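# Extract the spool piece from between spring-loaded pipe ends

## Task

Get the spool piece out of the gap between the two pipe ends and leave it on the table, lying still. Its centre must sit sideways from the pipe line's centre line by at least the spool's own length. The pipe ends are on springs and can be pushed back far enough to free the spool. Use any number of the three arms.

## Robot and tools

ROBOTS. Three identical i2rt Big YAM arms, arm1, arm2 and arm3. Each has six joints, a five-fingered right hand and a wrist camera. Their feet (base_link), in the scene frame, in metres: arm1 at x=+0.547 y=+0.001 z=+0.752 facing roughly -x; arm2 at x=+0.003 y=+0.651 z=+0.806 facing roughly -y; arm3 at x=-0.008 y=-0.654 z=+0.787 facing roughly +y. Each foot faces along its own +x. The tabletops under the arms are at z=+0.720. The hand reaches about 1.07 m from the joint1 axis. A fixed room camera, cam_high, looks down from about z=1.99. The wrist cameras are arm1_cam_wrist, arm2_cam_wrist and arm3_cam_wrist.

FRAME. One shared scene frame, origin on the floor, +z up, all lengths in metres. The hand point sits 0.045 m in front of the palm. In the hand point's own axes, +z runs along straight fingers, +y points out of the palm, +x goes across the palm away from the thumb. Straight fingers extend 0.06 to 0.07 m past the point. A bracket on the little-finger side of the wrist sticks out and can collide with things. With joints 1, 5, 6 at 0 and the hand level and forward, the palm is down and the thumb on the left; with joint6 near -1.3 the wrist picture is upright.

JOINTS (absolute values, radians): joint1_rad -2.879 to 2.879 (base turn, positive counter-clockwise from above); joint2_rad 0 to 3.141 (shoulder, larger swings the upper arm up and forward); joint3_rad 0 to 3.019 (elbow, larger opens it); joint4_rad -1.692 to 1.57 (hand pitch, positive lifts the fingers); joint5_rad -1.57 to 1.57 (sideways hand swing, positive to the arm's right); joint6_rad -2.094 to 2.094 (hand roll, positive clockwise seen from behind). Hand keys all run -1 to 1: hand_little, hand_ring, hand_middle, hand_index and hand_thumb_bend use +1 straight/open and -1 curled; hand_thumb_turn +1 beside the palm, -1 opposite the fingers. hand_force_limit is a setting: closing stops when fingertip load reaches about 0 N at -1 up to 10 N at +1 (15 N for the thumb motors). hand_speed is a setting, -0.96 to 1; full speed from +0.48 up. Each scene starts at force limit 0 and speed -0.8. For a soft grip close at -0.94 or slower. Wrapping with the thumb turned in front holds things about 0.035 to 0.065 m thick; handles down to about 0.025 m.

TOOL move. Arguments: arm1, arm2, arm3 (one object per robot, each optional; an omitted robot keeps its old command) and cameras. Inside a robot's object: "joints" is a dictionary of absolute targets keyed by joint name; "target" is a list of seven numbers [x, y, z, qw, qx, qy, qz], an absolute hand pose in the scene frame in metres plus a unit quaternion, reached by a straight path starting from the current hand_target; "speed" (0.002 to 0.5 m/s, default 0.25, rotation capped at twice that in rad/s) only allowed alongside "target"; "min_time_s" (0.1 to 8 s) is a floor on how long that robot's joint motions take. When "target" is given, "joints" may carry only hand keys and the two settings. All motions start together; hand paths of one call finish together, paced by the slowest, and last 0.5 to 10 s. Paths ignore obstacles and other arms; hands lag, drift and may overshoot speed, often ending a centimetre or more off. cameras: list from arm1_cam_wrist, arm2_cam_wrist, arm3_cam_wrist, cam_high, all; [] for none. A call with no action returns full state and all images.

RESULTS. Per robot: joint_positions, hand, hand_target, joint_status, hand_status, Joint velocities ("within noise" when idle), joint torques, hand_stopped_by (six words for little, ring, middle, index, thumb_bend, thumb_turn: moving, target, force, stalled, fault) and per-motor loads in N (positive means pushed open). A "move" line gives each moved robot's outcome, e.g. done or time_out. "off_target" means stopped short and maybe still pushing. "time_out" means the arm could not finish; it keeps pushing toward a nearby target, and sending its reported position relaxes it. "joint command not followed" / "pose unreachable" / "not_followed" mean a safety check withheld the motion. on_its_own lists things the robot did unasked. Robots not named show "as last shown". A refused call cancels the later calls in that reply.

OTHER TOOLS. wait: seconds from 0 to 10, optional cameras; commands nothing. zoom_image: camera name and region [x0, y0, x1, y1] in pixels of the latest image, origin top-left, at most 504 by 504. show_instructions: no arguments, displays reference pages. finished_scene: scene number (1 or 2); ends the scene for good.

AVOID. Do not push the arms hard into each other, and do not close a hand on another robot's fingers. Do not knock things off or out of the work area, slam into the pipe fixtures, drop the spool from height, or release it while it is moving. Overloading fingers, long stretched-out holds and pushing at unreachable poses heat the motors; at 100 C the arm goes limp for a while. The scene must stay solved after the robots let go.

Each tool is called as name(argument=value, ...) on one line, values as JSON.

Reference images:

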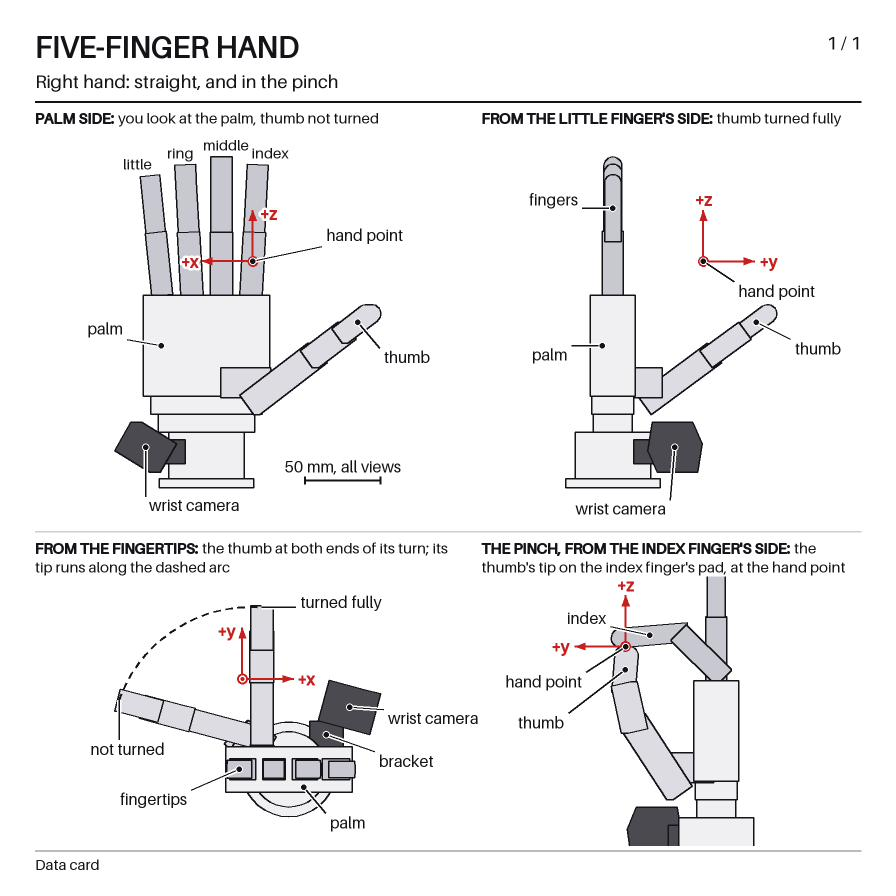

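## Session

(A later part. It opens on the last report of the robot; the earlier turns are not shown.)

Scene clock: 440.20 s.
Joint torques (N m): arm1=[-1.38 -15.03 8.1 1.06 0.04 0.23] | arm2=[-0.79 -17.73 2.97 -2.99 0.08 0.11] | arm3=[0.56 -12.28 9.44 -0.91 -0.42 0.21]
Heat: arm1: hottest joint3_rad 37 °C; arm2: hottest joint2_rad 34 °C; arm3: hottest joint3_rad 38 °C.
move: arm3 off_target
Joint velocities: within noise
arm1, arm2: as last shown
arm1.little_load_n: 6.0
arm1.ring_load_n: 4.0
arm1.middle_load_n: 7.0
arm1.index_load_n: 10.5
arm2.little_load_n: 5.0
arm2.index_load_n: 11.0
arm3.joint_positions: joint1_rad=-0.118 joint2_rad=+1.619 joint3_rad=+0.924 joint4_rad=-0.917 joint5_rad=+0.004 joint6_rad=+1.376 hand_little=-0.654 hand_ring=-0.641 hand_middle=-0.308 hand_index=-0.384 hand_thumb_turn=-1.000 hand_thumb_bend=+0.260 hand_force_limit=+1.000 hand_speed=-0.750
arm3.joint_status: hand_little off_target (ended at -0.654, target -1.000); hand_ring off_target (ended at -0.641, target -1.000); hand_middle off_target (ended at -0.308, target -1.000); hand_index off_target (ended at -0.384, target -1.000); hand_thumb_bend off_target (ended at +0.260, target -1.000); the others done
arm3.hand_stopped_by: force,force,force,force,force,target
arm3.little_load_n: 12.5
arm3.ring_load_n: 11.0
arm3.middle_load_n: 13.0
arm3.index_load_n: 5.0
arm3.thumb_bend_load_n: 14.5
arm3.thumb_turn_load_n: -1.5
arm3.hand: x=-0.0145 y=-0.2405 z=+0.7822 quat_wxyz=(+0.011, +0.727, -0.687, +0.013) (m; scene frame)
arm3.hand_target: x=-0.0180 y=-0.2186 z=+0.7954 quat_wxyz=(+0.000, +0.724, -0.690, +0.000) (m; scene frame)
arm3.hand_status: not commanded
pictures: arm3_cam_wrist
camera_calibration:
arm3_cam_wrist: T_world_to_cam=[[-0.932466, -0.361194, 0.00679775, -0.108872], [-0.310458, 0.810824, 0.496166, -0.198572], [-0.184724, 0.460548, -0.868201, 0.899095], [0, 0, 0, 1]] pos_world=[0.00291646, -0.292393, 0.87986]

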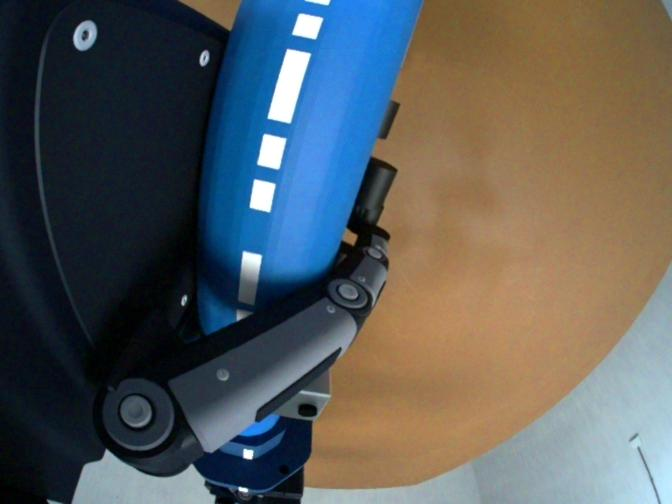

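move(arm3={"target": [-0.050, -0.240, 0.775, 0.0, 0.7234, -0.6904, 0.0], "speed": 0.05}, cameras=[])

move(arm3={"target": [-0.055, -0.272, 0.780, 0.0, 0.7234, -0.6904, 0.0], "speed": 0.04}, cameras=["all"])

zoom_image(camera="cam_high", region=[300, 250, 430, 330])

Scene clock: 444.77 s.
Joint torques (N m): arm1=[-1.38 -15.03 8.12 1.07 0.04 0.23] | arm2=[-0.67 -17.67 2.97 -2.97 0.09 0.11] | arm3=[3.96 -12.1 4.48 0.1 -2.1 0.77]
Heat: arm1: hottest joint3_rad 37 °C; arm2: hottest joint2_rad 34 °C; arm3: hottest joint3_rad 38 °C.
move: arm3 off_target
Joint velocities: within noise
arm1, arm2: as last shown
arm1.ring_load_n: 3.5
arm2.ring_load_n: 7.0
arm2.index_load_n: 11.5
arm2.thumb_bend_load_n: 14.0
arm3.joint_positions: joint1_rad=-0.096 joint2_rad=+1.600 joint3_rad=+0.902 joint4_rad=-0.877 joint5_rad=+0.048 joint6_rad=+1.389 hand_little=-0.654 hand_ring=-0.642 hand_middle=-0.308 hand_index=-0.384 hand_thumb_turn=-1.000 hand_thumb_bend=+0.260 hand_force_limit=+1.000 hand_speed=-0.750
arm3.joint_status: not commanded
arm3.hand_stopped_by: force,force,force,force,force,target
arm3.little_load_n: 3.5
arm3.ring_load_n: 3.0
arm3.middle_load_n: 13.0
arm3.index_load_n: 6.0
arm3.thumb_bend_load_n: 14.5
arm3.thumb_turn_load_n: -1.5
arm3.hand: x=-0.0144 y=-0.2389 z=+0.7807 quat_wxyz=(-0.017, +0.730, -0.683, +0.019) (m; scene frame)
arm3.hand_target: x=-0.0480 y=-0.2418 z=+0.7758 quat_wxyz=(+0.002, +0.724, -0.689, +0.001) (m; scene frame)
arm3.hand_status: off_target (0.036 m and 3.2 deg from the pose sent, 0.036 m and 2.0 deg at the start)
pictures: none
No camera images: "cameras" was empty.

Scene clock: 446.07 s.
Joint torques (N m): arm1=[-1.38 -15.09 8.1 1.06 0.04 0.23] | arm2=[-0.79 -17.61 3.03 -2.96 0.08 0.13] | arm3=[4.13 -13.92 2.4 -2.26 -2.29 0.78]
Heat: arm1: hottest joint3_rad 37 °C; arm2: hottest joint2_rad 34 °C; arm3: hottest joint3_rad 38 °C.
move: arm3 off_target
Joint velocities: within noise
arm1, arm2: as last shown
arm1.index_load_n: 11.0
arm2.little_load_n: 5.5
arm2.ring_load_n: 6.5
arm2.thumb_bend_load_n: 14.5
arm3.joint_positions: joint1_rad=-0.093 joint2_rad=+1.555 joint3_rad=+0.850 joint4_rad=-0.806 joint5_rad=+0.057 joint6_rad=+1.393 hand_little=-0.655 hand_ring=-0.641 hand_middle=-0.308 hand_index=-0.384 hand_thumb_turn=-1.000 hand_thumb_bend=+0.260 hand_force_limit=+1.000 hand_speed=-0.750
arm3.joint_status: not commanded
arm3.hand_stopped_by: force,force,force,force,force,target
arm3.little_load_n: 0.5
arm3.ring_load_n: 11.5
arm3.middle_load_n: 13.0
arm3.index_load_n: 5.5
arm3.thumb_bend_load_n: 14.0
arm3.thumb_turn_load_n: -1.5
arm3.hand: x=-0.0140 y=-0.2402 z=+0.7832 quat_wxyz=(-0.046, +0.728, -0.684, +0.004) (m; scene frame)
arm3.hand_target: x=-0.0505 y=-0.2716 z=+0.7788 quat_wxyz=(+0.000, +0.724, -0.690, +0.003) (m; scene frame)
arm3.hand_status: off_target (0.052 m and 5.3 deg from the pose sent, 0.052 m and 3.2 deg at the start)
pictures: arm1_cam_wrist, arm2_cam_wrist, arm3_cam_wrist, cam_high
camera_calibration:
arm1_cam_wrist: T_world_to_cam=[[0.947053, 0.320967, -0.00842879, 0.00189847], [0.276882, -0.80312, 0.527575, -0.47596], [0.162565, -0.501975, -0.849467, 0.750248], [0, 0, 0, 1]] pos_world=[0.00802278, -0.0062563, 0.888431]
arm2_cam_wrist: T_world_to_cam=[[0.955324, 0.290681, -0.0534755, -0.0332096], [0.276798, -0.816482, 0.506695, -0.238579], [0.103625, -0.49886, -0.860465, 0.887497], [0, 0, 0, 1]] pos_world=[0.00579704, 0.257596, 0.882771]
arm3_cam_wrist: T_world_to_cam=[[-0.927435, -0.36358, -0.0876015, -0.0348403], [-0.349586, 0.759588, 0.548466, -0.252881], [-0.132871, 0.539291, -0.831571, 0.890903], [0, 0, 0, 1]] pos_world=[-0.00234072, -0.301038, 0.876494]

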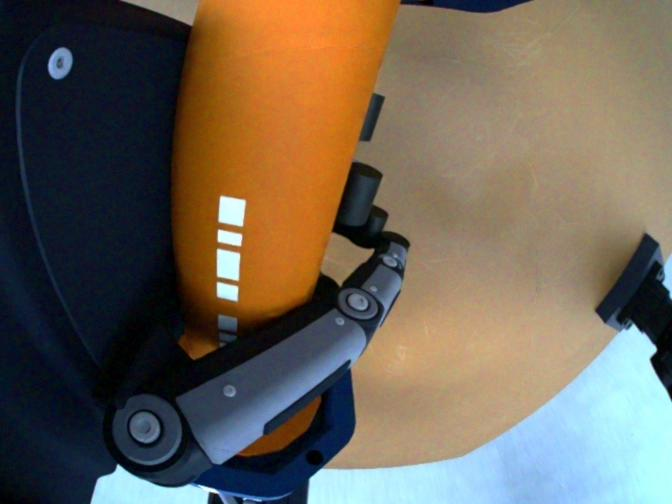

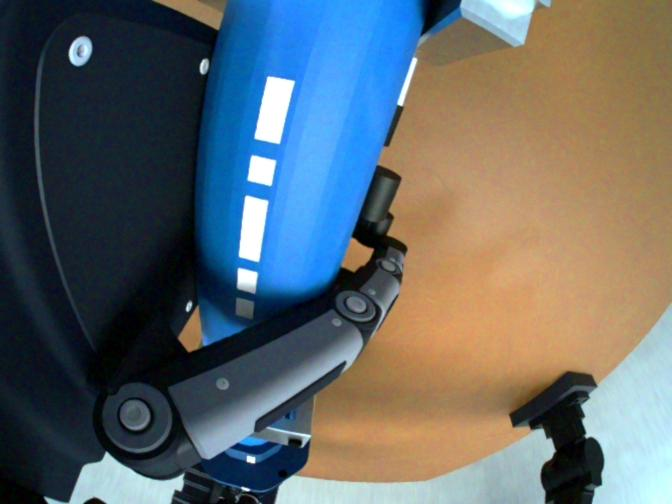

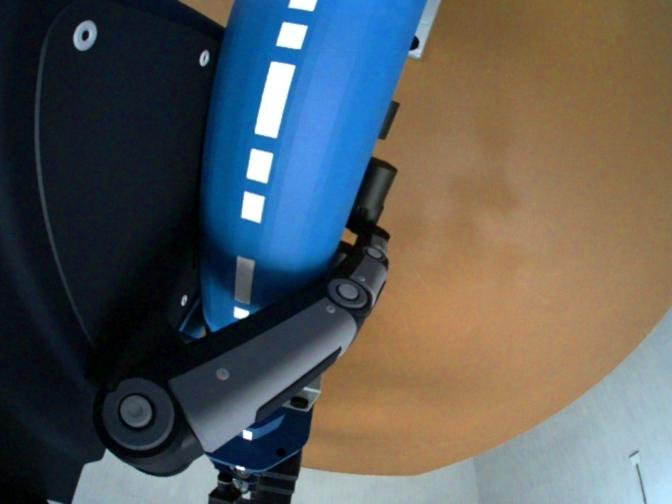

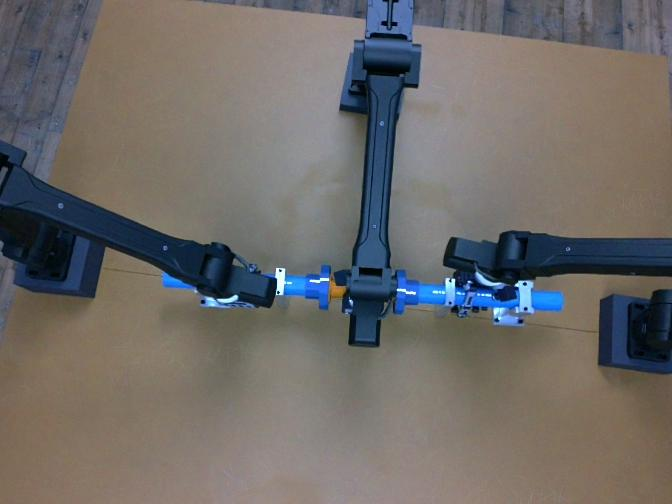

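Scaled by 3.877.

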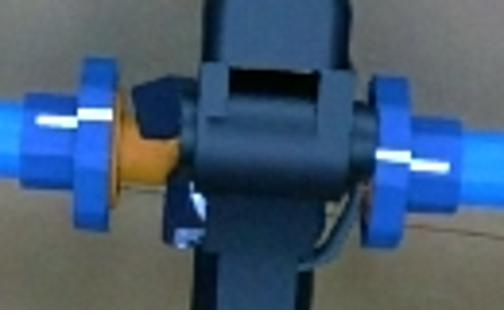

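move(arm3={"target": [-0.055, -0.300, 0.785, 0.0, 0.7234, -0.6904, 0.0], "speed": 0.04}, cameras=["arm3_cam_wrist", "cam_high"])

zoom_image(camera="cam_high", region=[300, 250, 430, 330])

Scene clock: 452.50 s.
Joint torques (N m): arm1=[-1.44 -15.03 8.1 1.05 0.44 0.23] | arm2=[-0.62 -17.67 3 -3 0.08 0.13] | arm3=[3.6 -15.09 0.96 -3.84 -2.5 0.73]
Heat: arm1: hottest joint3_rad 37 °C; arm2: hottest joint2_rad 34 °C; arm3: hottest joint3_rad 37 °C.
move: arm3 off_target
Joint velocities: within noise
arm1, arm2: as last shown
arm1.joint_positions: joint1_rad=+0.118 joint2_rad=+1.955 joint3_rad=+1.572 joint4_rad=-1.171 joint5_rad=-0.020 joint6_rad=+0.005 hand_little=-0.869 hand_ring=-0.857 hand_middle=-0.433 hand_index=-0.878 hand_thumb_turn=-1.000 hand_thumb_bend=+0.421 hand_force_limit=+0.400 hand_speed=-0.880
arm1.little_load_n: 6.5
arm1.hand: x=+0.0246 y=-0.0681 z=+0.7924 quat_wxyz=(+0.001, +0.685, +0.728, -0.007) (m; scene frame)
arm1.hand_target: x=+0.0213 y=-0.0680 z=+0.7764 quat_wxyz=(+0.000, +0.691, +0.723, +0.000) (m; scene frame)
arm2.little_load_n: 5.0
arm3.joint_positions: joint1_rad=-0.093 joint2_rad=+1.513 joint3_rad=+0.805 joint4_rad=-0.764 joint5_rad=+0.065 joint6_rad=+1.393 hand_little=-0.655 hand_ring=-0.641 hand_middle=-0.308 hand_index=-0.384 hand_thumb_turn=-1.000 hand_thumb_bend=+0.260 hand_force_limit=+1.000 hand_speed=-0.750
arm3.joint_status: not commanded
arm3.hand_stopped_by: force,force,force,force,force,target
arm3.little_load_n: 0.0
arm3.ring_load_n: 19.5
arm3.middle_load_n: 13.5
arm3.index_load_n: 5.5
arm3.thumb_bend_load_n: 14.0
arm3.thumb_turn_load_n: -1.5
arm3.hand: x=-0.0131 y=-0.2466 z=+0.7856 quat_wxyz=(-0.064, +0.727, -0.684, -0.005) (m; scene frame)
arm3.hand_target: x=-0.0491 y=-0.2962 z=+0.7814 quat_wxyz=(-0.001, +0.724, -0.690, +0.003) (m; scene frame)
arm3.hand_status: off_target (0.068 m and 7.4 deg from the pose sent, 0.073 m and 5.3 deg at the start)
pictures: arm3_cam_wrist, cam_high
camera_calibration:
arm3_cam_wrist: T_world_to_cam=[[-0.926403, -0.359285, -0.112658, -0.0153948], [-0.356062, 0.738596, 0.572448, -0.273245], [-0.122463, 0.57043, -0.812165, 0.888937], [0, 0, 0, 1]] pos_world=[-0.00269192, -0.31079, 0.876647]

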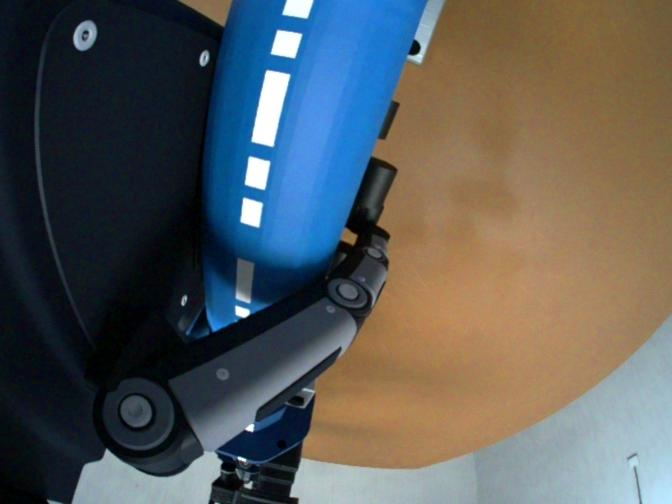

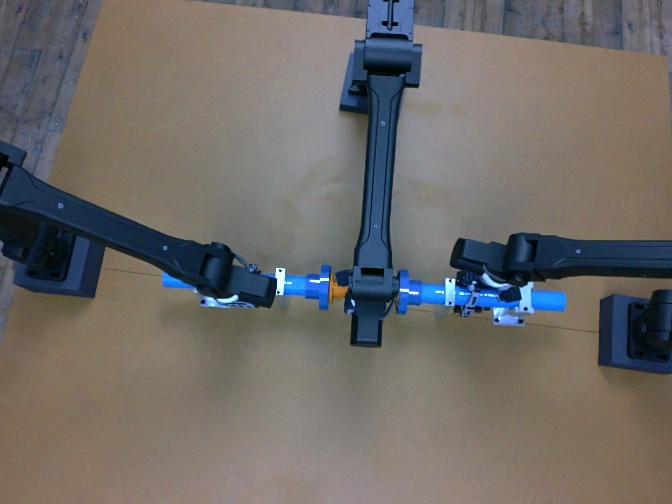

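Scaled by 3.877.

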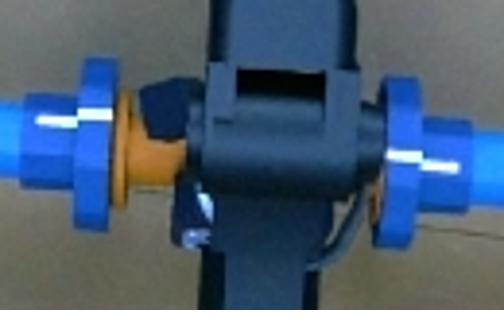

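zoom_image(camera="cam_high", region=[310, 260, 350, 315])

move(arm3={"target": [-0.055, -0.325, 0.790, 0.0624, 0.724, -0.690, 0.007], "speed": 0.04}, cameras=["all"])

zoom_image(camera="cam_high", region=[300, 250, 430, 330])

Scaled by 9.164.

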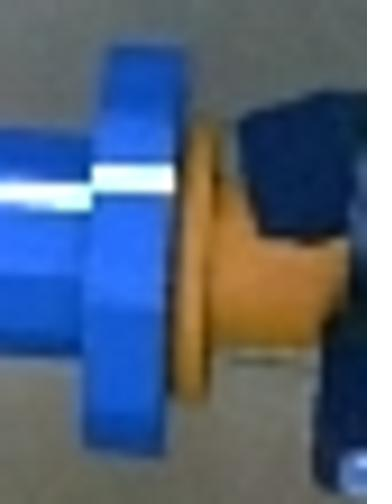

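Scene clock: 473.53 s.
Joint torques (N m): arm1=[-1.44 -14.97 8.12 1.03 0.53 0.23] | arm2=[-0.91 -17.67 2.92 -2.99 0.08 0.11] | arm3=[2.55 -14.51 2 -6.83 -2.92 0.44]
Heat: arm1: hottest joint3_rad 38 °C; arm2: hottest joint2_rad 34 °C; arm3: hottest joint5_rad 38 °C.
move: arm3 off_target
Joint velocities: within noise
arm1, arm2: as last shown
arm1.joint_positions: joint1_rad=+0.118 joint2_rad=+1.955 joint3_rad=+1.572 joint4_rad=-1.171 joint5_rad=-0.022 joint6_rad=+0.005 hand_little=-0.869 hand_ring=-0.857 hand_middle=-0.433 hand_index=-0.878 hand_thumb_turn=-1.000 hand_thumb_bend=+0.421 hand_force_limit=+0.400 hand_speed=-0.880
arm1.ring_load_n: 4.0
arm1.index_load_n: 10.5
arm1.hand: x=+0.0247 y=-0.0686 z=+0.7925 quat_wxyz=(+0.002, +0.685, +0.728, -0.007) (m; scene frame)
arm1.hand_target: x=+0.0213 y=-0.0680 z=+0.7764 quat_wxyz=(+0.000, +0.690, +0.723, +0.000) (m; scene frame)
arm2.little_load_n: 5.5
arm2.thumb_bend_load_n: 14.0
arm3.joint_positions: joint1_rad=-0.120 joint2_rad=+1.514 joint3_rad=+0.805 joint4_rad=-0.791 joint5_rad=+0.011 joint6_rad=+1.379 hand_little=-0.655 hand_ring=-0.640 hand_middle=-0.308 hand_index=-0.384 hand_thumb_turn=-1.000 hand_thumb_bend=+0.260 hand_force_limit=+1.000 hand_speed=-0.750
arm3.joint_status: not commanded
arm3.hand_stopped_by: force,force,force,force,force,target
arm3.little_load_n: 0.0
arm3.ring_load_n: 21.0
arm3.middle_load_n: 14.0
arm3.index_load_n: 6.0
arm3.thumb_bend_load_n: 14.0
arm3.thumb_turn_load_n: -1.5
arm3.hand: x=-0.0139 y=-0.2535 z=+0.7871 quat_wxyz=(-0.037, +0.724, -0.688, -0.017) (m; scene frame)
arm3.hand_target: x=-0.0493 y=-0.3172 z=+0.7864 quat_wxyz=(+0.057, +0.721, -0.690, +0.008) (m; scene frame)
arm3.hand_status: off_target (0.083 m and 11.7 deg from the pose sent, 0.089 m and 14.5 deg at the start)
pictures: arm1_cam_wrist, arm2_cam_wrist, arm3_cam_wrist, cam_high
camera_calibration:
arm1_cam_wrist: T_world_to_cam=[[0.946643, 0.322069, -0.0117371, 0.00542957], [0.277698, -0.796661, 0.536857, -0.485405], [0.163555, -0.511471, -0.843592, 0.743687], [0, 0, 0, 1]] pos_world=[0.00802279, -0.0080772, 0.888025]
arm2_cam_wrist: T_world_to_cam=[[0.955324, 0.290681, -0.0534755, -0.0332096], [0.276798, -0.816482, 0.506695, -0.238579], [0.103625, -0.49886, -0.860465, 0.887497], [0, 0, 0, 1]] pos_world=[0.00579704, 0.257596, 0.882771]
arm3_cam_wrist: T_world_to_cam=[[-0.934073, -0.353144, -0.0528884, -0.0640601], [-0.317546, 0.753751, 0.575347, -0.267119], [-0.163316, 0.554211, -0.816198, 0.892574], [0, 0, 0, 1]] pos_world=[0.00111168, -0.315955, 0.878814]

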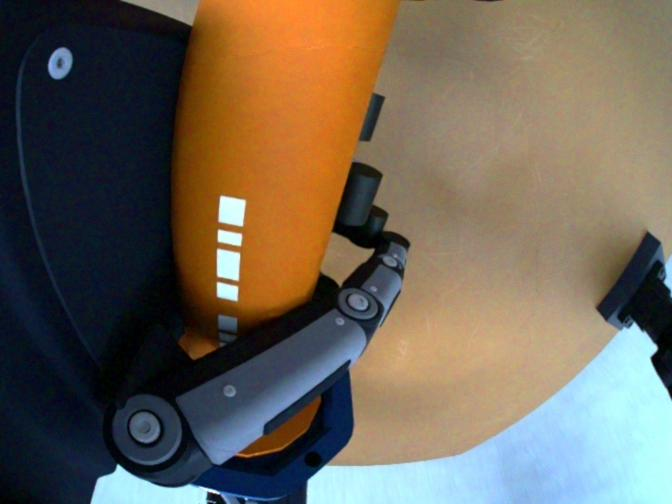

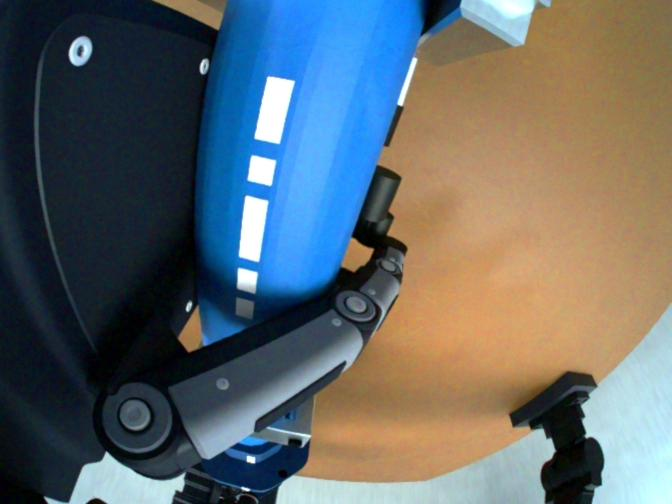

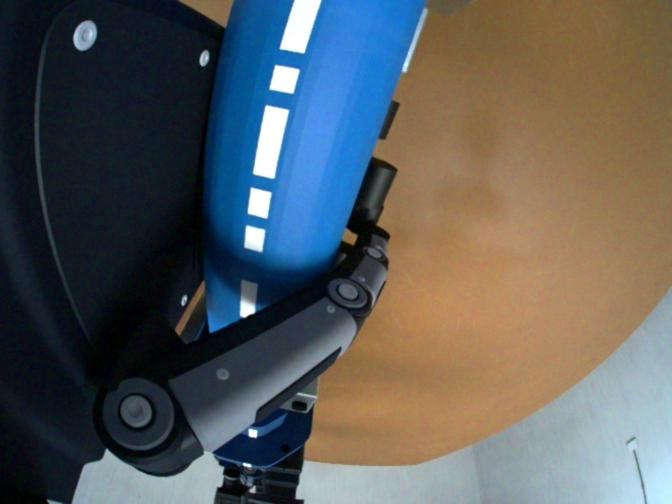

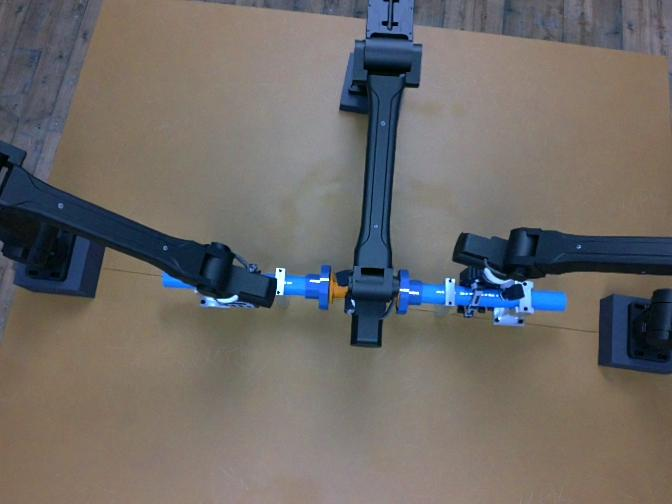

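Scaled by 3.877.

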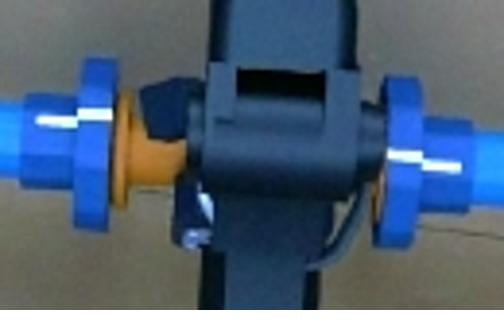

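zoom_image(camera="cam_high", region=[385, 260, 425, 315])

zoom_image(camera="arm1_cam_wrist", region=[180, 360, 380, 504])

Scaled by 9.164.

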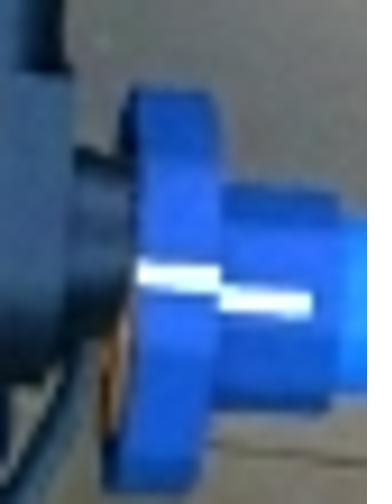

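Scaled by 2.520 from the camera's 672x504 image, which has a finer 960x720 frame.

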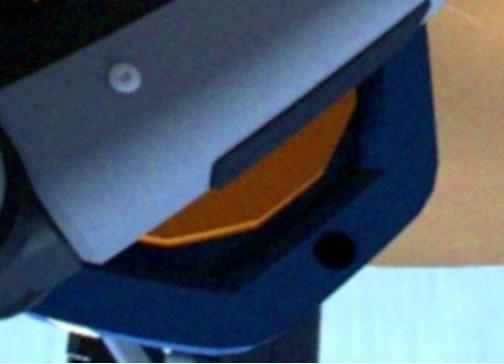

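move(arm2={"target": [0.055, 0.225, 0.785, 0.0, 0.6904, 0.7234, 0.0], "speed": 0.05}, cameras=[])

move(arm2={"target": [0.055, 0.260, 0.795, -0.0276, 0.700, 0.713, 0.029], "speed": 0.05}, cameras=["all"])

zoom_image(camera="cam_high", region=[300, 250, 430, 330])

Scene clock: 496.97 s.
Joint torques (N m): arm1=[-1.44 -15.03 8.1 1.05 0.53 0.23] | arm2=[3.9 -15.03 2.58 -2.56 -1.18 0.91] | arm3=[2.49 -14.56 1.99 -6.83 -2.92 0.43]
Heat: arm1: hottest joint3_rad 38 °C; arm2: hottest joint2_rad 34 °C; arm3: hottest joint5_rad 44 °C.
move: arm2 off_target
Joint velocities: within noise
arm1.joint_positions: joint1_rad=+0.118 joint2_rad=+1.955 joint3_rad=+1.572 joint4_rad=-1.171 joint5_rad=-0.022 joint6_rad=+0.005 hand_little=-0.869 hand_ring=-0.857 hand_middle=-0.433 hand_index=-0.878 hand_thumb_turn=-1.000 hand_thumb_bend=+0.421 hand_force_limit=+0.400 hand_speed=-0.880
arm1.joint_status: not commanded
arm1.hand_stopped_by: force,force,force,force,force,target
arm1.little_load_n: 6.5
arm1.ring_load_n: 4.0
arm1.middle_load_n: 7.0
arm1.index_load_n: 10.5
arm1.thumb_bend_load_n: 11.0
arm1.thumb_turn_load_n: 0.0
arm1.hand: x=+0.0247 y=-0.0686 z=+0.7925 quat_wxyz=(+0.002, +0.685, +0.728, -0.007) (m; scene frame)
arm1.hand_target: x=+0.0213 y=-0.0680 z=+0.7764 quat_wxyz=(+0.000, +0.690, +0.723, +0.000) (m; scene frame)
arm1.hand_status: not commanded
arm2.joint_positions: joint1_rad=-0.109 joint2_rad=+1.681 joint3_rad=+0.947 joint4_rad=-0.777 joint5_rad=+0.032 joint6_rad=+1.407 hand_little=-0.736 hand_ring=-0.713 hand_middle=-0.358 hand_index=-0.682 hand_thumb_turn=-1.000 hand_thumb_bend=+0.343 hand_force_limit=+1.000 hand_speed=-0.850
arm2.joint_status: not commanded
arm2.hand_stopped_by: force,force,force,force,force,target
arm2.little_load_n: 0.0
arm2.ring_load_n: 1.0
arm2.middle_load_n: 13.0
arm2.index_load_n: 9.5
arm2.thumb_bend_load_n: 14.5
arm2.thumb_turn_load_n: 1.5
arm2.hand: x=+0.0276 y=+0.1962 z=+0.7826 quat_wxyz=(-0.007, -0.674, -0.737, +0.035) (m; scene frame)
arm2.hand_target: x=+0.0525 y=+0.2241 z=+0.7836 quat_wxyz=(+0.001, -0.689, -0.724, +0.000) (m; scene frame)
arm2.hand_status: off_target (0.040 m and 4.8 deg from the pose sent, 0.043 m and 2.8 deg at the start)
arm3: as last shown
arm3.middle_load_n: 13.5
arm3.index_load_n: 5.5
arm3.thumb_bend_load_n: 14.5
arm3.hand_target: x=-0.0493 y=-0.3171 z=+0.7863 quat_wxyz=(+0.057, +0.721, -0.690, +0.008) (m; scene frame)
pictures: none
No camera images: "cameras" was empty.

Scene clock: 498.33 s.
Joint torques (N m): arm1=[-1.49 -14.97 8.1 1.05 0.52 0.23] | arm2=[3.96 -17.67 1.43 -6.41 -1.34 1.1] | arm3=[2.49 -14.56 1.99 -6.83 -2.92 0.44]
Heat: arm1: hottest joint3_rad 38 °C; arm2: hottest joint2_rad 34 °C; arm3: hottest joint5_rad 44 °C.
move: arm2 off_target
Joint velocities: within noise
arm1, arm3: as last shown
arm2.joint_positions: joint1_rad=-0.107 joint2_rad=+1.670 joint3_rad=+0.934 joint4_rad=-0.779 joint5_rad=+0.042 joint6_rad=+1.414 hand_little=-0.736 hand_ring=-0.713 hand_middle=-0.358 hand_index=-0.682 hand_thumb_turn=-1.000 hand_thumb_bend=+0.343 hand_force_limit=+1.000 hand_speed=-0.850
arm2.joint_status: not commanded
arm2.hand_stopped_by: force,force,force,force,force,target
arm2.little_load_n: 0.0
arm2.ring_load_n: 3.0
arm2.middle_load_n: 12.5
arm2.index_load_n: 13.0
arm2.thumb_bend_load_n: 15.0
arm2.thumb_turn_load_n: 2.0
arm2.hand: x=+0.0267 y=+0.2017 z=+0.7822 quat_wxyz=(-0.002, -0.677, -0.735, +0.036) (m; scene frame)
arm2.hand_target: x=+0.0512 y=+0.2548 z=+0.7902 quat_wxyz=(+0.028, -0.699, -0.715, -0.025) (m; scene frame)
arm2.hand_status: off_target (0.066 m and 9.0 deg from the pose sent, 0.071 m and 9.3 deg at the start)
arm3.middle_load_n: 13.0
arm3.thumb_bend_load_n: 14.0
pictures: arm1_cam_wrist, arm2_cam_wrist, arm3_cam_wrist, cam_high
camera_calibration:
arm1_cam_wrist: T_world_to_cam=[[0.946643, 0.322069, -0.0117371, 0.00542957], [0.277698, -0.796661, 0.536857, -0.485405], [0.163555, -0.511471, -0.843592, 0.743687], [0, 0, 0, 1]] pos_world=[0.00802279, -0.0080772, 0.888025]
arm2_cam_wrist: T_world_to_cam=[[0.949367, 0.29669, -0.103334, 0.000782063], [0.306922, -0.805617, 0.506735, -0.235323], [0.0670952, -0.512792, -0.855887, 0.888916], [0, 0, 0, 1]] pos_world=[0.0118414, 0.266017, 0.880139]
arm3_cam_wrist: T_world_to_cam=[[-0.934073, -0.353144, -0.0528884, -0.0640601], [-0.317546, 0.753751, 0.575347, -0.267119], [-0.163316, 0.554211, -0.816198, 0.892574], [0, 0, 0, 1]] pos_world=[0.00111168, -0.315955, 0.878814]

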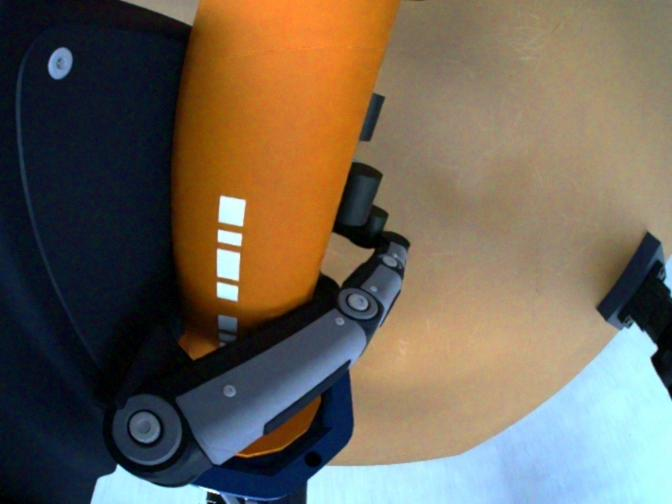

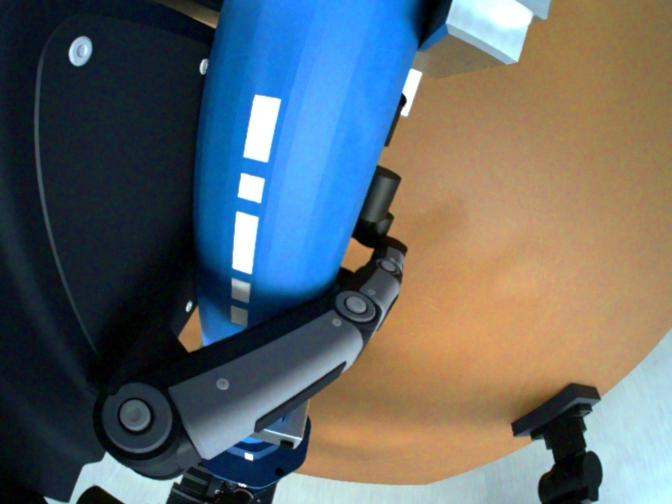

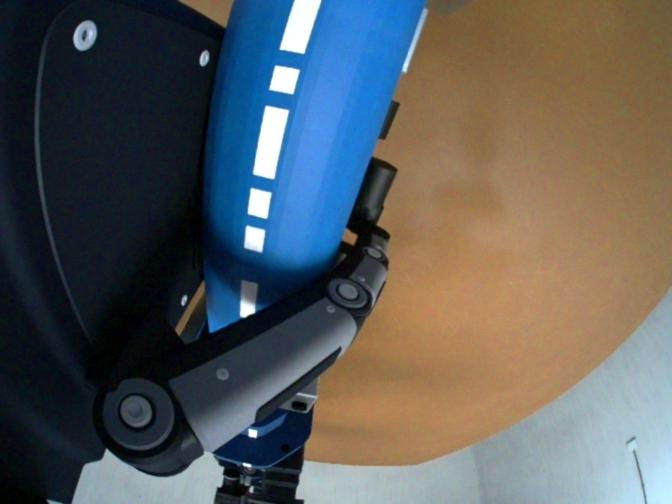

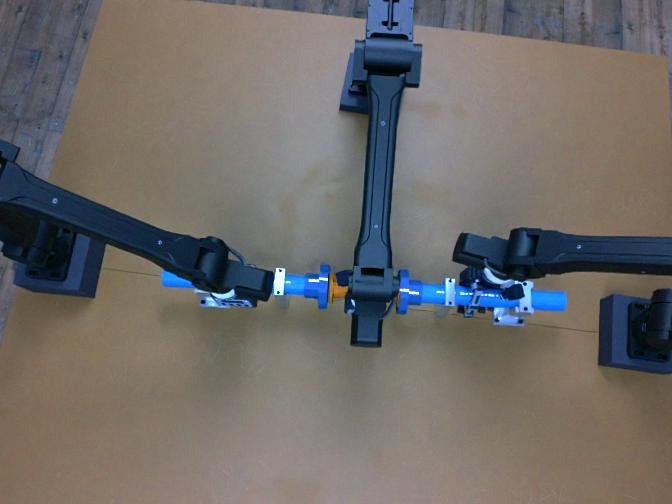

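Scaled by 3.877.

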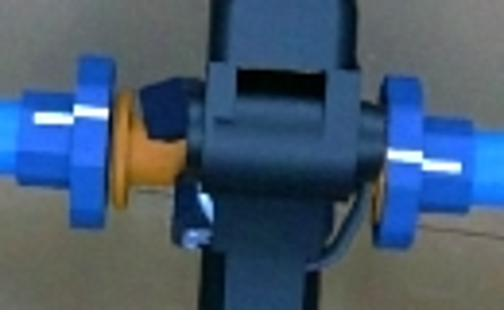

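move(arm1={"target": [0.021, -0.082, 0.776, 0.0, 0.6904, 0.7234, 0.0], "speed": 0.05}, arm3={"target": [-0.020, -0.270, 0.790, 0.0, 0.7234, -0.6904, 0.0], "speed": 0.1}, cameras=[])

move(arm3={"joints": {"hand_little": 0.3, "hand_ring": 0.3, "hand_middle": 0.3, "hand_index": 0.3, "hand_thumb_bend": 0.6, "hand_speed": -0.3}}, cameras=["cam_high"])

zoom_image(camera="cam_high", region=[300, 250, 430, 330])

move(arm3={"target": [-0.020, -0.216, 0.795, 0.0, 0.7234, -0.6904, 0.0], "speed": 0.1}, cameras=["arm3_cam_wrist"])

Scene clock: 518.07 s.
Joint torques (N m): arm1=[-0.03 -14.86 8.4 1.01 0.25 0.41] | arm2=[3.9 -17.55 1.35 -6.42 -1.35 1.1] | arm3=[-0.09 -12.04 6.53 -3.56 -0.76 0.11]
Heat: arm1: hottest joint3_rad 38 °C; arm2: hottest joint2_rad 36 °C; arm3: hottest joint5_rad 46 °C.
move: arm1 off_target; arm3 off_target
Joint velocities: within noise
arm1.joint_positions: joint1_rad=+0.125 joint2_rad=+1.955 joint3_rad=+1.572 joint4_rad=-1.171 joint5_rad=-0.015 joint6_rad=+0.008 hand_little=-0.869 hand_ring=-0.857 hand_middle=-0.433 hand_index=-0.878 hand_thumb_turn=-1.000 hand_thumb_bend=+0.421 hand_force_limit=+0.400 hand_speed=-0.880
arm1.joint_status: not commanded
arm1.hand_stopped_by: force,force,force,force,force,target
arm1.little_load_n: 6.0
arm1.ring_load_n: 4.0
arm1.middle_load_n: 7.0
arm1.index_load_n: 10.5
arm1.thumb_bend_load_n: 11.0
arm1.thumb_turn_load_n: 0.0
arm1.hand: x=+0.0250 y=-0.0711 z=+0.7922 quat_wxyz=(+0.000, +0.684, +0.730, -0.005) (m; scene frame)
arm1.hand_target: x=+0.0216 y=-0.0819 z=+0.7764 quat_wxyz=(+0.000, +0.690, +0.724, +0.000) (m; scene frame)
arm1.hand_status: off_target (0.020 m and 1.2 deg from the pose sent, 0.021 m and 1.2 deg at the start)
arm2: as last shown
arm2.joint_positions: joint1_rad=-0.107 joint2_rad=+1.670 joint3_rad=+0.933 joint4_rad=-0.779 joint5_rad=+0.042 joint6_rad=+1.414 hand_little=-0.736 hand_ring=-0.713 hand_middle=-0.358 hand_index=-0.682 hand_thumb_turn=-1.000 hand_thumb_bend=+0.343 hand_force_limit=+1.000 hand_speed=-0.850
arm2.thumb_bend_load_n: 14.5
arm2.thumb_turn_load_n: 2.5
arm2.hand: x=+0.0267 y=+0.2019 z=+0.7820 quat_wxyz=(-0.002, -0.677, -0.735, +0.036) (m; scene frame)
arm2.hand_target: x=+0.0512 y=+0.2550 z=+0.7901 quat_wxyz=(+0.028, -0.698, -0.715, -0.025) (m; scene frame)
arm3.joint_positions: joint1_rad=-0.122 joint2_rad=+1.525 joint3_rad=+0.814 joint4_rad=-0.800 joint5_rad=+0.014 joint6_rad=+1.375 hand_little=-0.655 hand_ring=-0.640 hand_middle=-0.308 hand_index=-0.384 hand_thumb_turn=-1.000 hand_thumb_bend=+0.260 hand_force_limit=+1.000 hand_speed=-0.750
arm3.joint_status: not commanded
arm3.hand_stopped_by: force,force,force,force,force,target
arm3.little_load_n: 0.0
arm3.ring_load_n: 14.5
arm3.middle_load_n: 13.5
arm3.index_load_n: 5.5
arm3.thumb_bend_load_n: 14.0
arm3.thumb_turn_load_n: -1.5
arm3.hand: x=-0.0125 y=-0.2530 z=+0.7856 quat_wxyz=(-0.033, +0.725, -0.688, -0.013) (m; scene frame)
arm3.hand_target: x=-0.0199 y=-0.2694 z=+0.7898 quat_wxyz=(-0.001, +0.723, -0.691, -0.001) (m; scene frame)
arm3.hand_status: off_target (0.019 m and 4.1 deg from the pose sent, 0.018 m and 4.6 deg at the start)
pictures: none
No camera images: "cameras" was empty.

Scene clock: 519.03 s.
Joint torques (N m): arm1=[-0.09 -14.97 8.39 0.99 0.02 0.4] | arm2=[3.96 -17.9 1.37 -6.42 -1.35 1.12] | arm3=[0.32 -11.63 6.46 -1.68 -0.85 0.11]
Heat: arm1: hottest joint3_rad 38 °C; arm2: hottest joint2_rad 36 °C; arm3: hottest joint5_rad 46 °C.
move: arm3 done
Joint velocities: within noise
arm1, arm2: as last shown
arm1.joint_positions: joint1_rad=+0.125 joint2_rad=+1.956 joint3_rad=+1.572 joint4_rad=-1.171 joint5_rad=-0.009 joint6_rad=+0.009 hand_little=-0.869 hand_ring=-0.857 hand_middle=-0.433 hand_index=-0.878 hand_thumb_turn=-1.000 hand_thumb_bend=+0.421 hand_force_limit=+0.400 hand_speed=-0.880
arm1.ring_load_n: 3.5
arm1.middle_load_n: 6.5
arm1.hand: x=+0.0248 y=-0.0701 z=+0.7918 quat_wxyz=(-0.003, +0.684, +0.729, -0.003) (m; scene frame)
arm1.hand_target: x=+0.0216 y=-0.0818 z=+0.7763 quat_wxyz=(+0.000, +0.690, +0.724, +0.000) (m; scene frame)
arm2.little_load_n: 0.5
arm2.thumb_bend_load_n: 15.0
arm3.joint_positions: joint1_rad=-0.129 joint2_rad=+1.521 joint3_rad=+0.815 joint4_rad=-0.852 joint5_rad=+0.017 joint6_rad=+1.374 hand_little=+0.300 hand_ring=+0.300 hand_middle=+0.300 hand_index=+0.300 hand_thumb_turn=-1.000 hand_thumb_bend=+0.600 hand_force_limit=+1.000 hand_speed=-0.300
arm3.joint_status: all done
arm3.hand_stopped_by: target,target,target,target,target,target
arm3.little_load_n: 0.0
arm3.ring_load_n: 0.0
arm3.middle_load_n: 0.0
arm3.index_load_n: 0.5
arm3.thumb_bend_load_n: 0.0
arm3.thumb_turn_load_n: 0.0
arm3.hand: x=-0.0112 y=-0.2660 z=+0.7854 quat_wxyz=(-0.015, +0.723, -0.690, +0.002) (m; scene frame)
arm3.hand_target: x=-0.0198 y=-0.2695 z=+0.7898 quat_wxyz=(-0.001, +0.723, -0.690, +0.000) (m; scene frame)
arm3.hand_status: not commanded
pictures: cam_high

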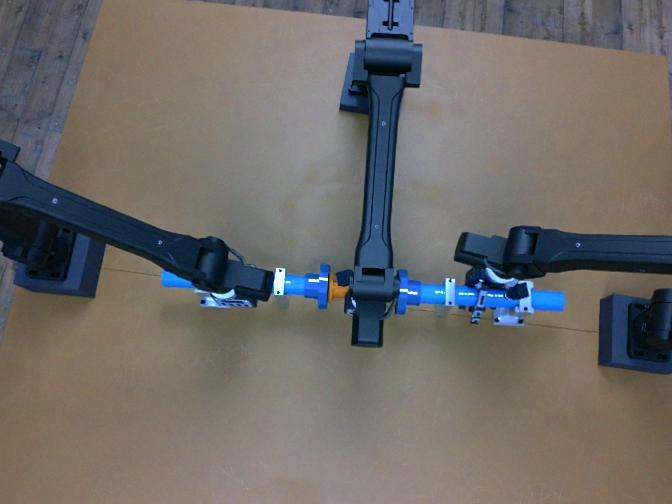

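Scaled by 3.877.

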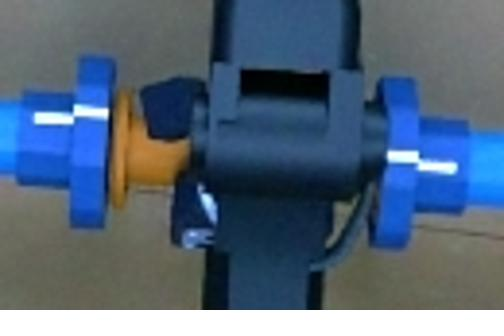

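Scene clock: 520.13 s.
Joint torques (N m): arm1=[-0.03 -14.86 8.38 0.98 -0.06 0.4] | arm2=[3.66 -17.73 1.33 -6.42 -1.35 1.1] | arm3=[0.79 -11.05 9.8 -0.84 -0.56 0.2]
Heat: arm1: hottest joint3_rad 38 °C; arm2: hottest joint2_rad 36 °C; arm3: hottest joint5_rad 45 °C.
move: arm3 off_target
Joint velocities: within noise
arm1, arm2: as last shown
arm1.joint_positions: joint1_rad=+0.125 joint2_rad=+1.956 joint3_rad=+1.572 joint4_rad=-1.171 joint5_rad=-0.007 joint6_rad=+0.009 hand_little=-0.869 hand_ring=-0.857 hand_middle=-0.433 hand_index=-0.878 hand_thumb_turn=-1.000 hand_thumb_bend=+0.421 hand_force_limit=+0.400 hand_speed=-0.880
arm1.little_load_n: 6.5
arm1.ring_load_n: 4.0
arm1.middle_load_n: 7.0
arm1.index_load_n: 10.0
arm1.hand: x=+0.0248 y=-0.0697 z=+0.7918 quat_wxyz=(-0.003, +0.684, +0.729, -0.002) (m; scene frame)
arm3.joint_positions: joint1_rad=-0.117 joint2_rad=+1.605 joint3_rad=+0.925 joint4_rad=-0.918 joint5_rad=+0.008 joint6_rad=+1.382 hand_little=+0.300 hand_ring=+0.300 hand_middle=+0.300 hand_index=+0.300 hand_thumb_turn=-1.000 hand_thumb_bend=+0.600 hand_force_limit=+1.000 hand_speed=-0.300
arm3.joint_status: not commanded
arm3.hand_stopped_by: target,target,target,target,target,target
arm3.little_load_n: 0.0
arm3.ring_load_n: 0.0
arm3.middle_load_n: 0.0
arm3.index_load_n: 0.0
arm3.thumb_bend_load_n: 0.0
arm3.thumb_turn_load_n: 0.0
arm3.hand: x=-0.0137 y=-0.2383 z=+0.7876 quat_wxyz=(+0.004, +0.725, -0.689, +0.010) (m; scene frame)
arm3.hand_target: x=-0.0200 y=-0.2169 z=+0.7953 quat_wxyz=(+0.000, +0.724, -0.690, +0.000) (m; scene frame)
arm3.hand_status: off_target (0.024 m and 1.3 deg from the pose sent, 0.052 m and 1.7 deg at the start)
pictures: arm3_cam_wrist
camera_calibration:
arm3_cam_wrist: T_world_to_cam=[[-0.934343, -0.356363, -0.00282337, -0.0987338], [-0.308952, 0.806038, 0.504828, -0.210741], [-0.177626, 0.472555, -0.863215, 0.90193], [0, 0, 0, 1]] pos_world=[0.00284621, -0.291531, 0.884669]

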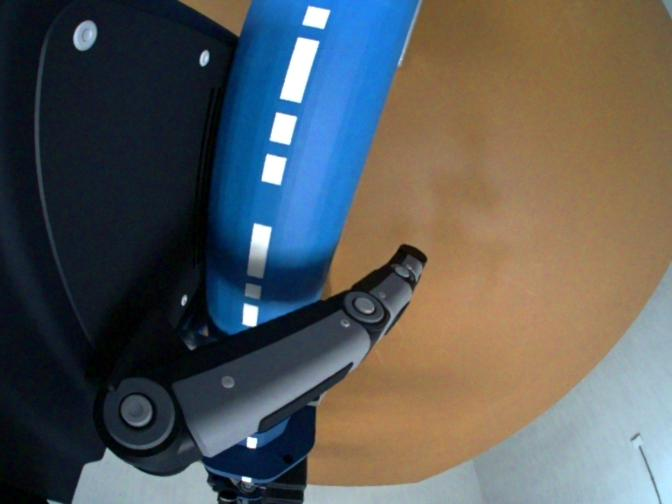

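move(arm3={"joints": {"hand_little": -1, "hand_ring": -1, "hand_middle": -1, "hand_index": -1, "hand_thumb_bend": -1, "hand_force_limit": 1.0, "hand_speed": -0.7}}, cameras=[])

move(arm3={"target": [-0.070, -0.240, 0.770, 0.03, 0.724, -0.690, 0.003], "speed": 0.06}, cameras=[])

move(arm3={"target": [-0.070, -0.290, 0.780, 0.0624, 0.724, -0.690, 0.007], "speed": 0.04}, cameras=["arm3_cam_wrist", "cam_high"])

zoom_image(camera="cam_high", region=[300, 250, 430, 330])

Scene clock: 530.87 s.
Joint torques (N m): arm1=[-0.09 -14.92 8.39 0.99 -0.09 0.4] | arm2=[3.78 -17.67 1.4 -6.42 -1.34 1.11] | arm3=[0.73 -12.16 9.68 -0.91 -0.57 0.23]
Heat: arm1: hottest joint3_rad 38 °C; arm2: hottest joint2_rad 36 °C; arm3: hottest joint5_rad 40 °C.
move: arm3 off_target
Joint velocities: within noise
arm1, arm2: as last shown
arm1.little_load_n: 6.0
arm1.middle_load_n: 6.5
arm1.hand: x=+0.0248 y=-0.0696 z=+0.7918 quat_wxyz=(-0.003, +0.684, +0.729, -0.002) (m; scene frame)
arm2.little_load_n: 0.0
arm2.thumb_bend_load_n: 14.5
arm3.joint_positions: joint1_rad=-0.116 joint2_rad=+1.619 joint3_rad=+0.925 joint4_rad=-0.919 joint5_rad=+0.008 joint6_rad=+1.379 hand_little=-0.650 hand_ring=-0.635 hand_middle=-0.303 hand_index=-0.384 hand_thumb_turn=-1.000 hand_thumb_bend=+0.259 hand_force_limit=+1.000 hand_speed=-0.700
arm3.joint_status: hand_little off_target (ended at -0.650, target -1.000); hand_ring off_target (ended at -0.635, target -1.000); hand_middle off_target (ended at -0.303, target -1.000); hand_index off_target (ended at -0.384, target -1.000); hand_thumb_bend off_target (ended at +0.259, target -1.000); the others done
arm3.hand_stopped_by: force,force,force,force,force,target
arm3.little_load_n: 13.0
arm3.ring_load_n: 9.0
arm3.middle_load_n: 10.5
arm3.index_load_n: 5.5
arm3.thumb_bend_load_n: 14.5
arm3.thumb_turn_load_n: -1.5
arm3.hand: x=-0.0143 y=-0.2402 z=+0.7822 quat_wxyz=(+0.010, +0.726, -0.687, +0.014) (m; scene frame)
arm3.hand_target: x=-0.0201 y=-0.2170 z=+0.7953 quat_wxyz=(+0.000, +0.723, -0.690, +0.000) (m; scene frame)
arm3.hand_status: not commanded
pictures: none
No camera images: "cameras" was empty.

Scene clock: 532.40 s.
Joint torques (N m): arm1=[-0.09 -14.92 8.39 0.99 -0.09 0.4] | arm2=[3.9 -17.85 1.4 -6.42 -1.33 1.1] | arm3=[6.71 -11.16 4.71 -0.18 -2.43 1.04]
Heat: arm1: hottest joint3_rad 38 °C; arm2: hottest joint2_rad 36 °C; arm3: hottest joint5_rad 40 °C.
move: arm3 off_target
Joint velocities: within noise
arm1, arm2: as last shown
arm1.little_load_n: 6.5
arm1.ring_load_n: 3.5
arm1.middle_load_n: 7.0
arm1.thumb_turn_load_n: -0.5
arm1.hand: x=+0.0249 y=-0.0696 z=+0.7918 quat_wxyz=(-0.003, +0.684, +0.729, -0.002) (m; scene frame)
arm2.ring_load_n: 3.5
arm2.middle_load_n: 13.0
arm2.index_load_n: 12.5
arm3.joint_positions: joint1_rad=-0.106 joint2_rad=+1.619 joint3_rad=+0.923 joint4_rad=-0.912 joint5_rad=+0.020 joint6_rad=+1.387 hand_little=-0.650 hand_ring=-0.635 hand_middle=-0.303 hand_index=-0.384 hand_thumb_turn=-1.000 hand_thumb_bend=+0.259 hand_force_limit=+1.000 hand_speed=-0.700
arm3.joint_status: not commanded
arm3.hand_stopped_by: force,force,force,force,force,target
arm3.little_load_n: 10.5
arm3.ring_load_n: 6.0
arm3.middle_load_n: 10.0
arm3.index_load_n: 5.0
arm3.thumb_bend_load_n: 15.0
arm3.thumb_turn_load_n: -2.0
arm3.hand: x=-0.0159 y=-0.2397 z=+0.7808 quat_wxyz=(+0.004, +0.727, -0.686, +0.018) (m; scene frame)
arm3.hand_target: x=-0.0656 y=-0.2443 z=+0.7717 quat_wxyz=(+0.032, +0.725, -0.688, +0.005) (m; scene frame)
arm3.hand_status: off_target (0.055 m and 3.4 deg from the pose sent, 0.057 m and 2.7 deg at the start)
pictures: none
No camera images: "cameras" was empty.

Scene clock: 534.07 s.
Joint torques (N m): arm1=[-0.03 -14.92 8.39 1.02 -0.1 0.4] | arm2=[3.78 -17.85 1.4 -6.38 -1.35 1.11] | arm3=[4.66 -14.8 1.13 -3.43 -3.49 0.8]
Heat: arm1: hottest joint3_rad 38 °C; arm2: hottest joint2_rad 36 °C; arm3: hottest joint5_rad 41 °C.
move: arm3 off_target
Joint velocities: within noise
arm1, arm2: as last shown
arm1.joint_positions: joint1_rad=+0.125 joint2_rad=+1.956 joint3_rad=+1.572 joint4_rad=-1.171 joint5_rad=-0.006 joint6_rad=+0.009 hand_little=-0.869 hand_ring=-0.857 hand_middle=-0.433 hand_index=-0.878 hand_thumb_turn=-1.000 hand_thumb_bend=+0.421 hand_force_limit=+0.400 hand_speed=-0.880
arm1.little_load_n: 6.0
arm1.thumb_turn_load_n: 0.0
arm1.hand: x=+0.0249 y=-0.0695 z=+0.7918 quat_wxyz=(-0.003, +0.684, +0.729, -0.002) (m; scene frame)
arm2.little_load_n: 0.5
arm2.ring_load_n: 3.0
arm2.middle_load_n: 12.5
arm2.index_load_n: 13.0
arm3.joint_positions: joint1_rad=-0.105 joint2_rad=+1.592 joint3_rad=+0.892 joint4_rad=-0.877 joint5_rad=+0.021 joint6_rad=+1.384 hand_little=-0.650 hand_ring=-0.634 hand_middle=-0.303 hand_index=-0.384 hand_thumb_turn=-1.000 hand_thumb_bend=+0.259 hand_force_limit=+1.000 hand_speed=-0.700
arm3.joint_status: not commanded
arm3.hand_stopped_by: force,force,force,force,force,target
arm3.little_load_n: 7.0
arm3.ring_load_n: 9.5
arm3.middle_load_n: 11.0
arm3.index_load_n: 6.0
arm3.thumb_bend_load_n: 14.0
arm3.thumb_turn_load_n: -2.0
arm3.hand: x=-0.0165 y=-0.2426 z=+0.7822 quat_wxyz=(-0.008, +0.729, -0.685, +0.009) (m; scene frame)
arm3.hand_target: x=-0.0625 y=-0.2881 z=+0.7785 quat_wxyz=(+0.062, +0.723, -0.688, +0.012) (m; scene frame)
arm3.hand_status: off_target (0.072 m and 8.1 deg from the pose sent, 0.074 m and 6.8 deg at the start)
pictures: arm3_cam_wrist, cam_high
camera_calibration:
arm3_cam_wrist: T_world_to_cam=[[-0.93048, -0.365509, -0.0247138, -0.0878625], [-0.325239, 0.79315, 0.514911, -0.216734], [-0.168603, 0.487152, -0.856888, 0.897597], [0, 0, 0, 1]] pos_world=[-0.000907515, -0.297478, 0.878567]

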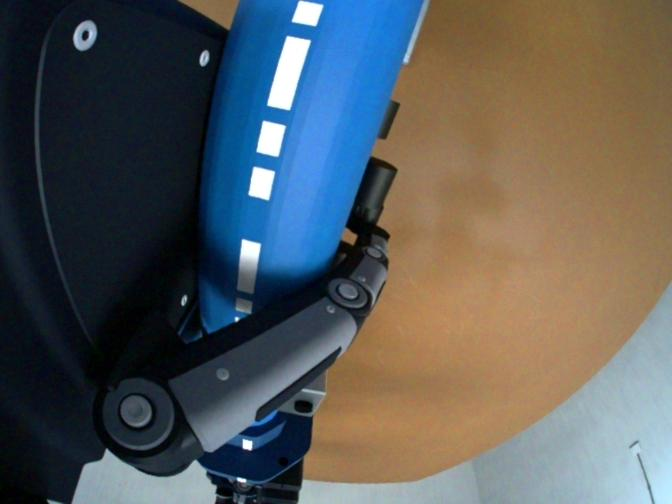

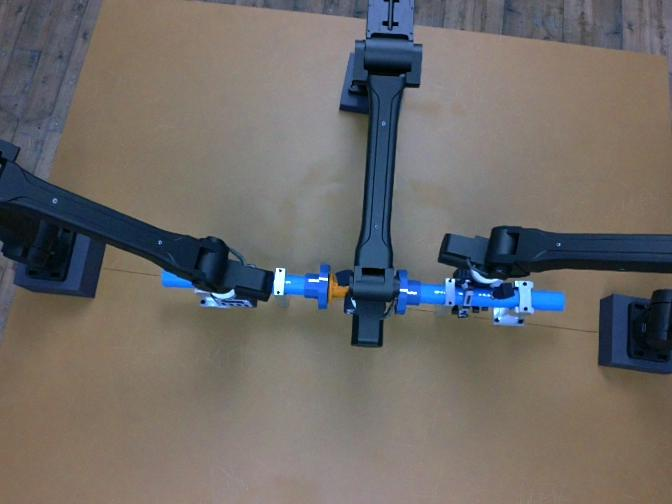

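Scaled by 3.877.

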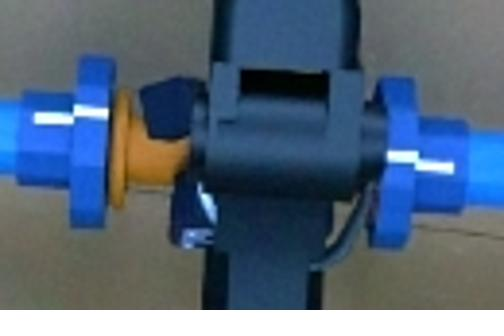

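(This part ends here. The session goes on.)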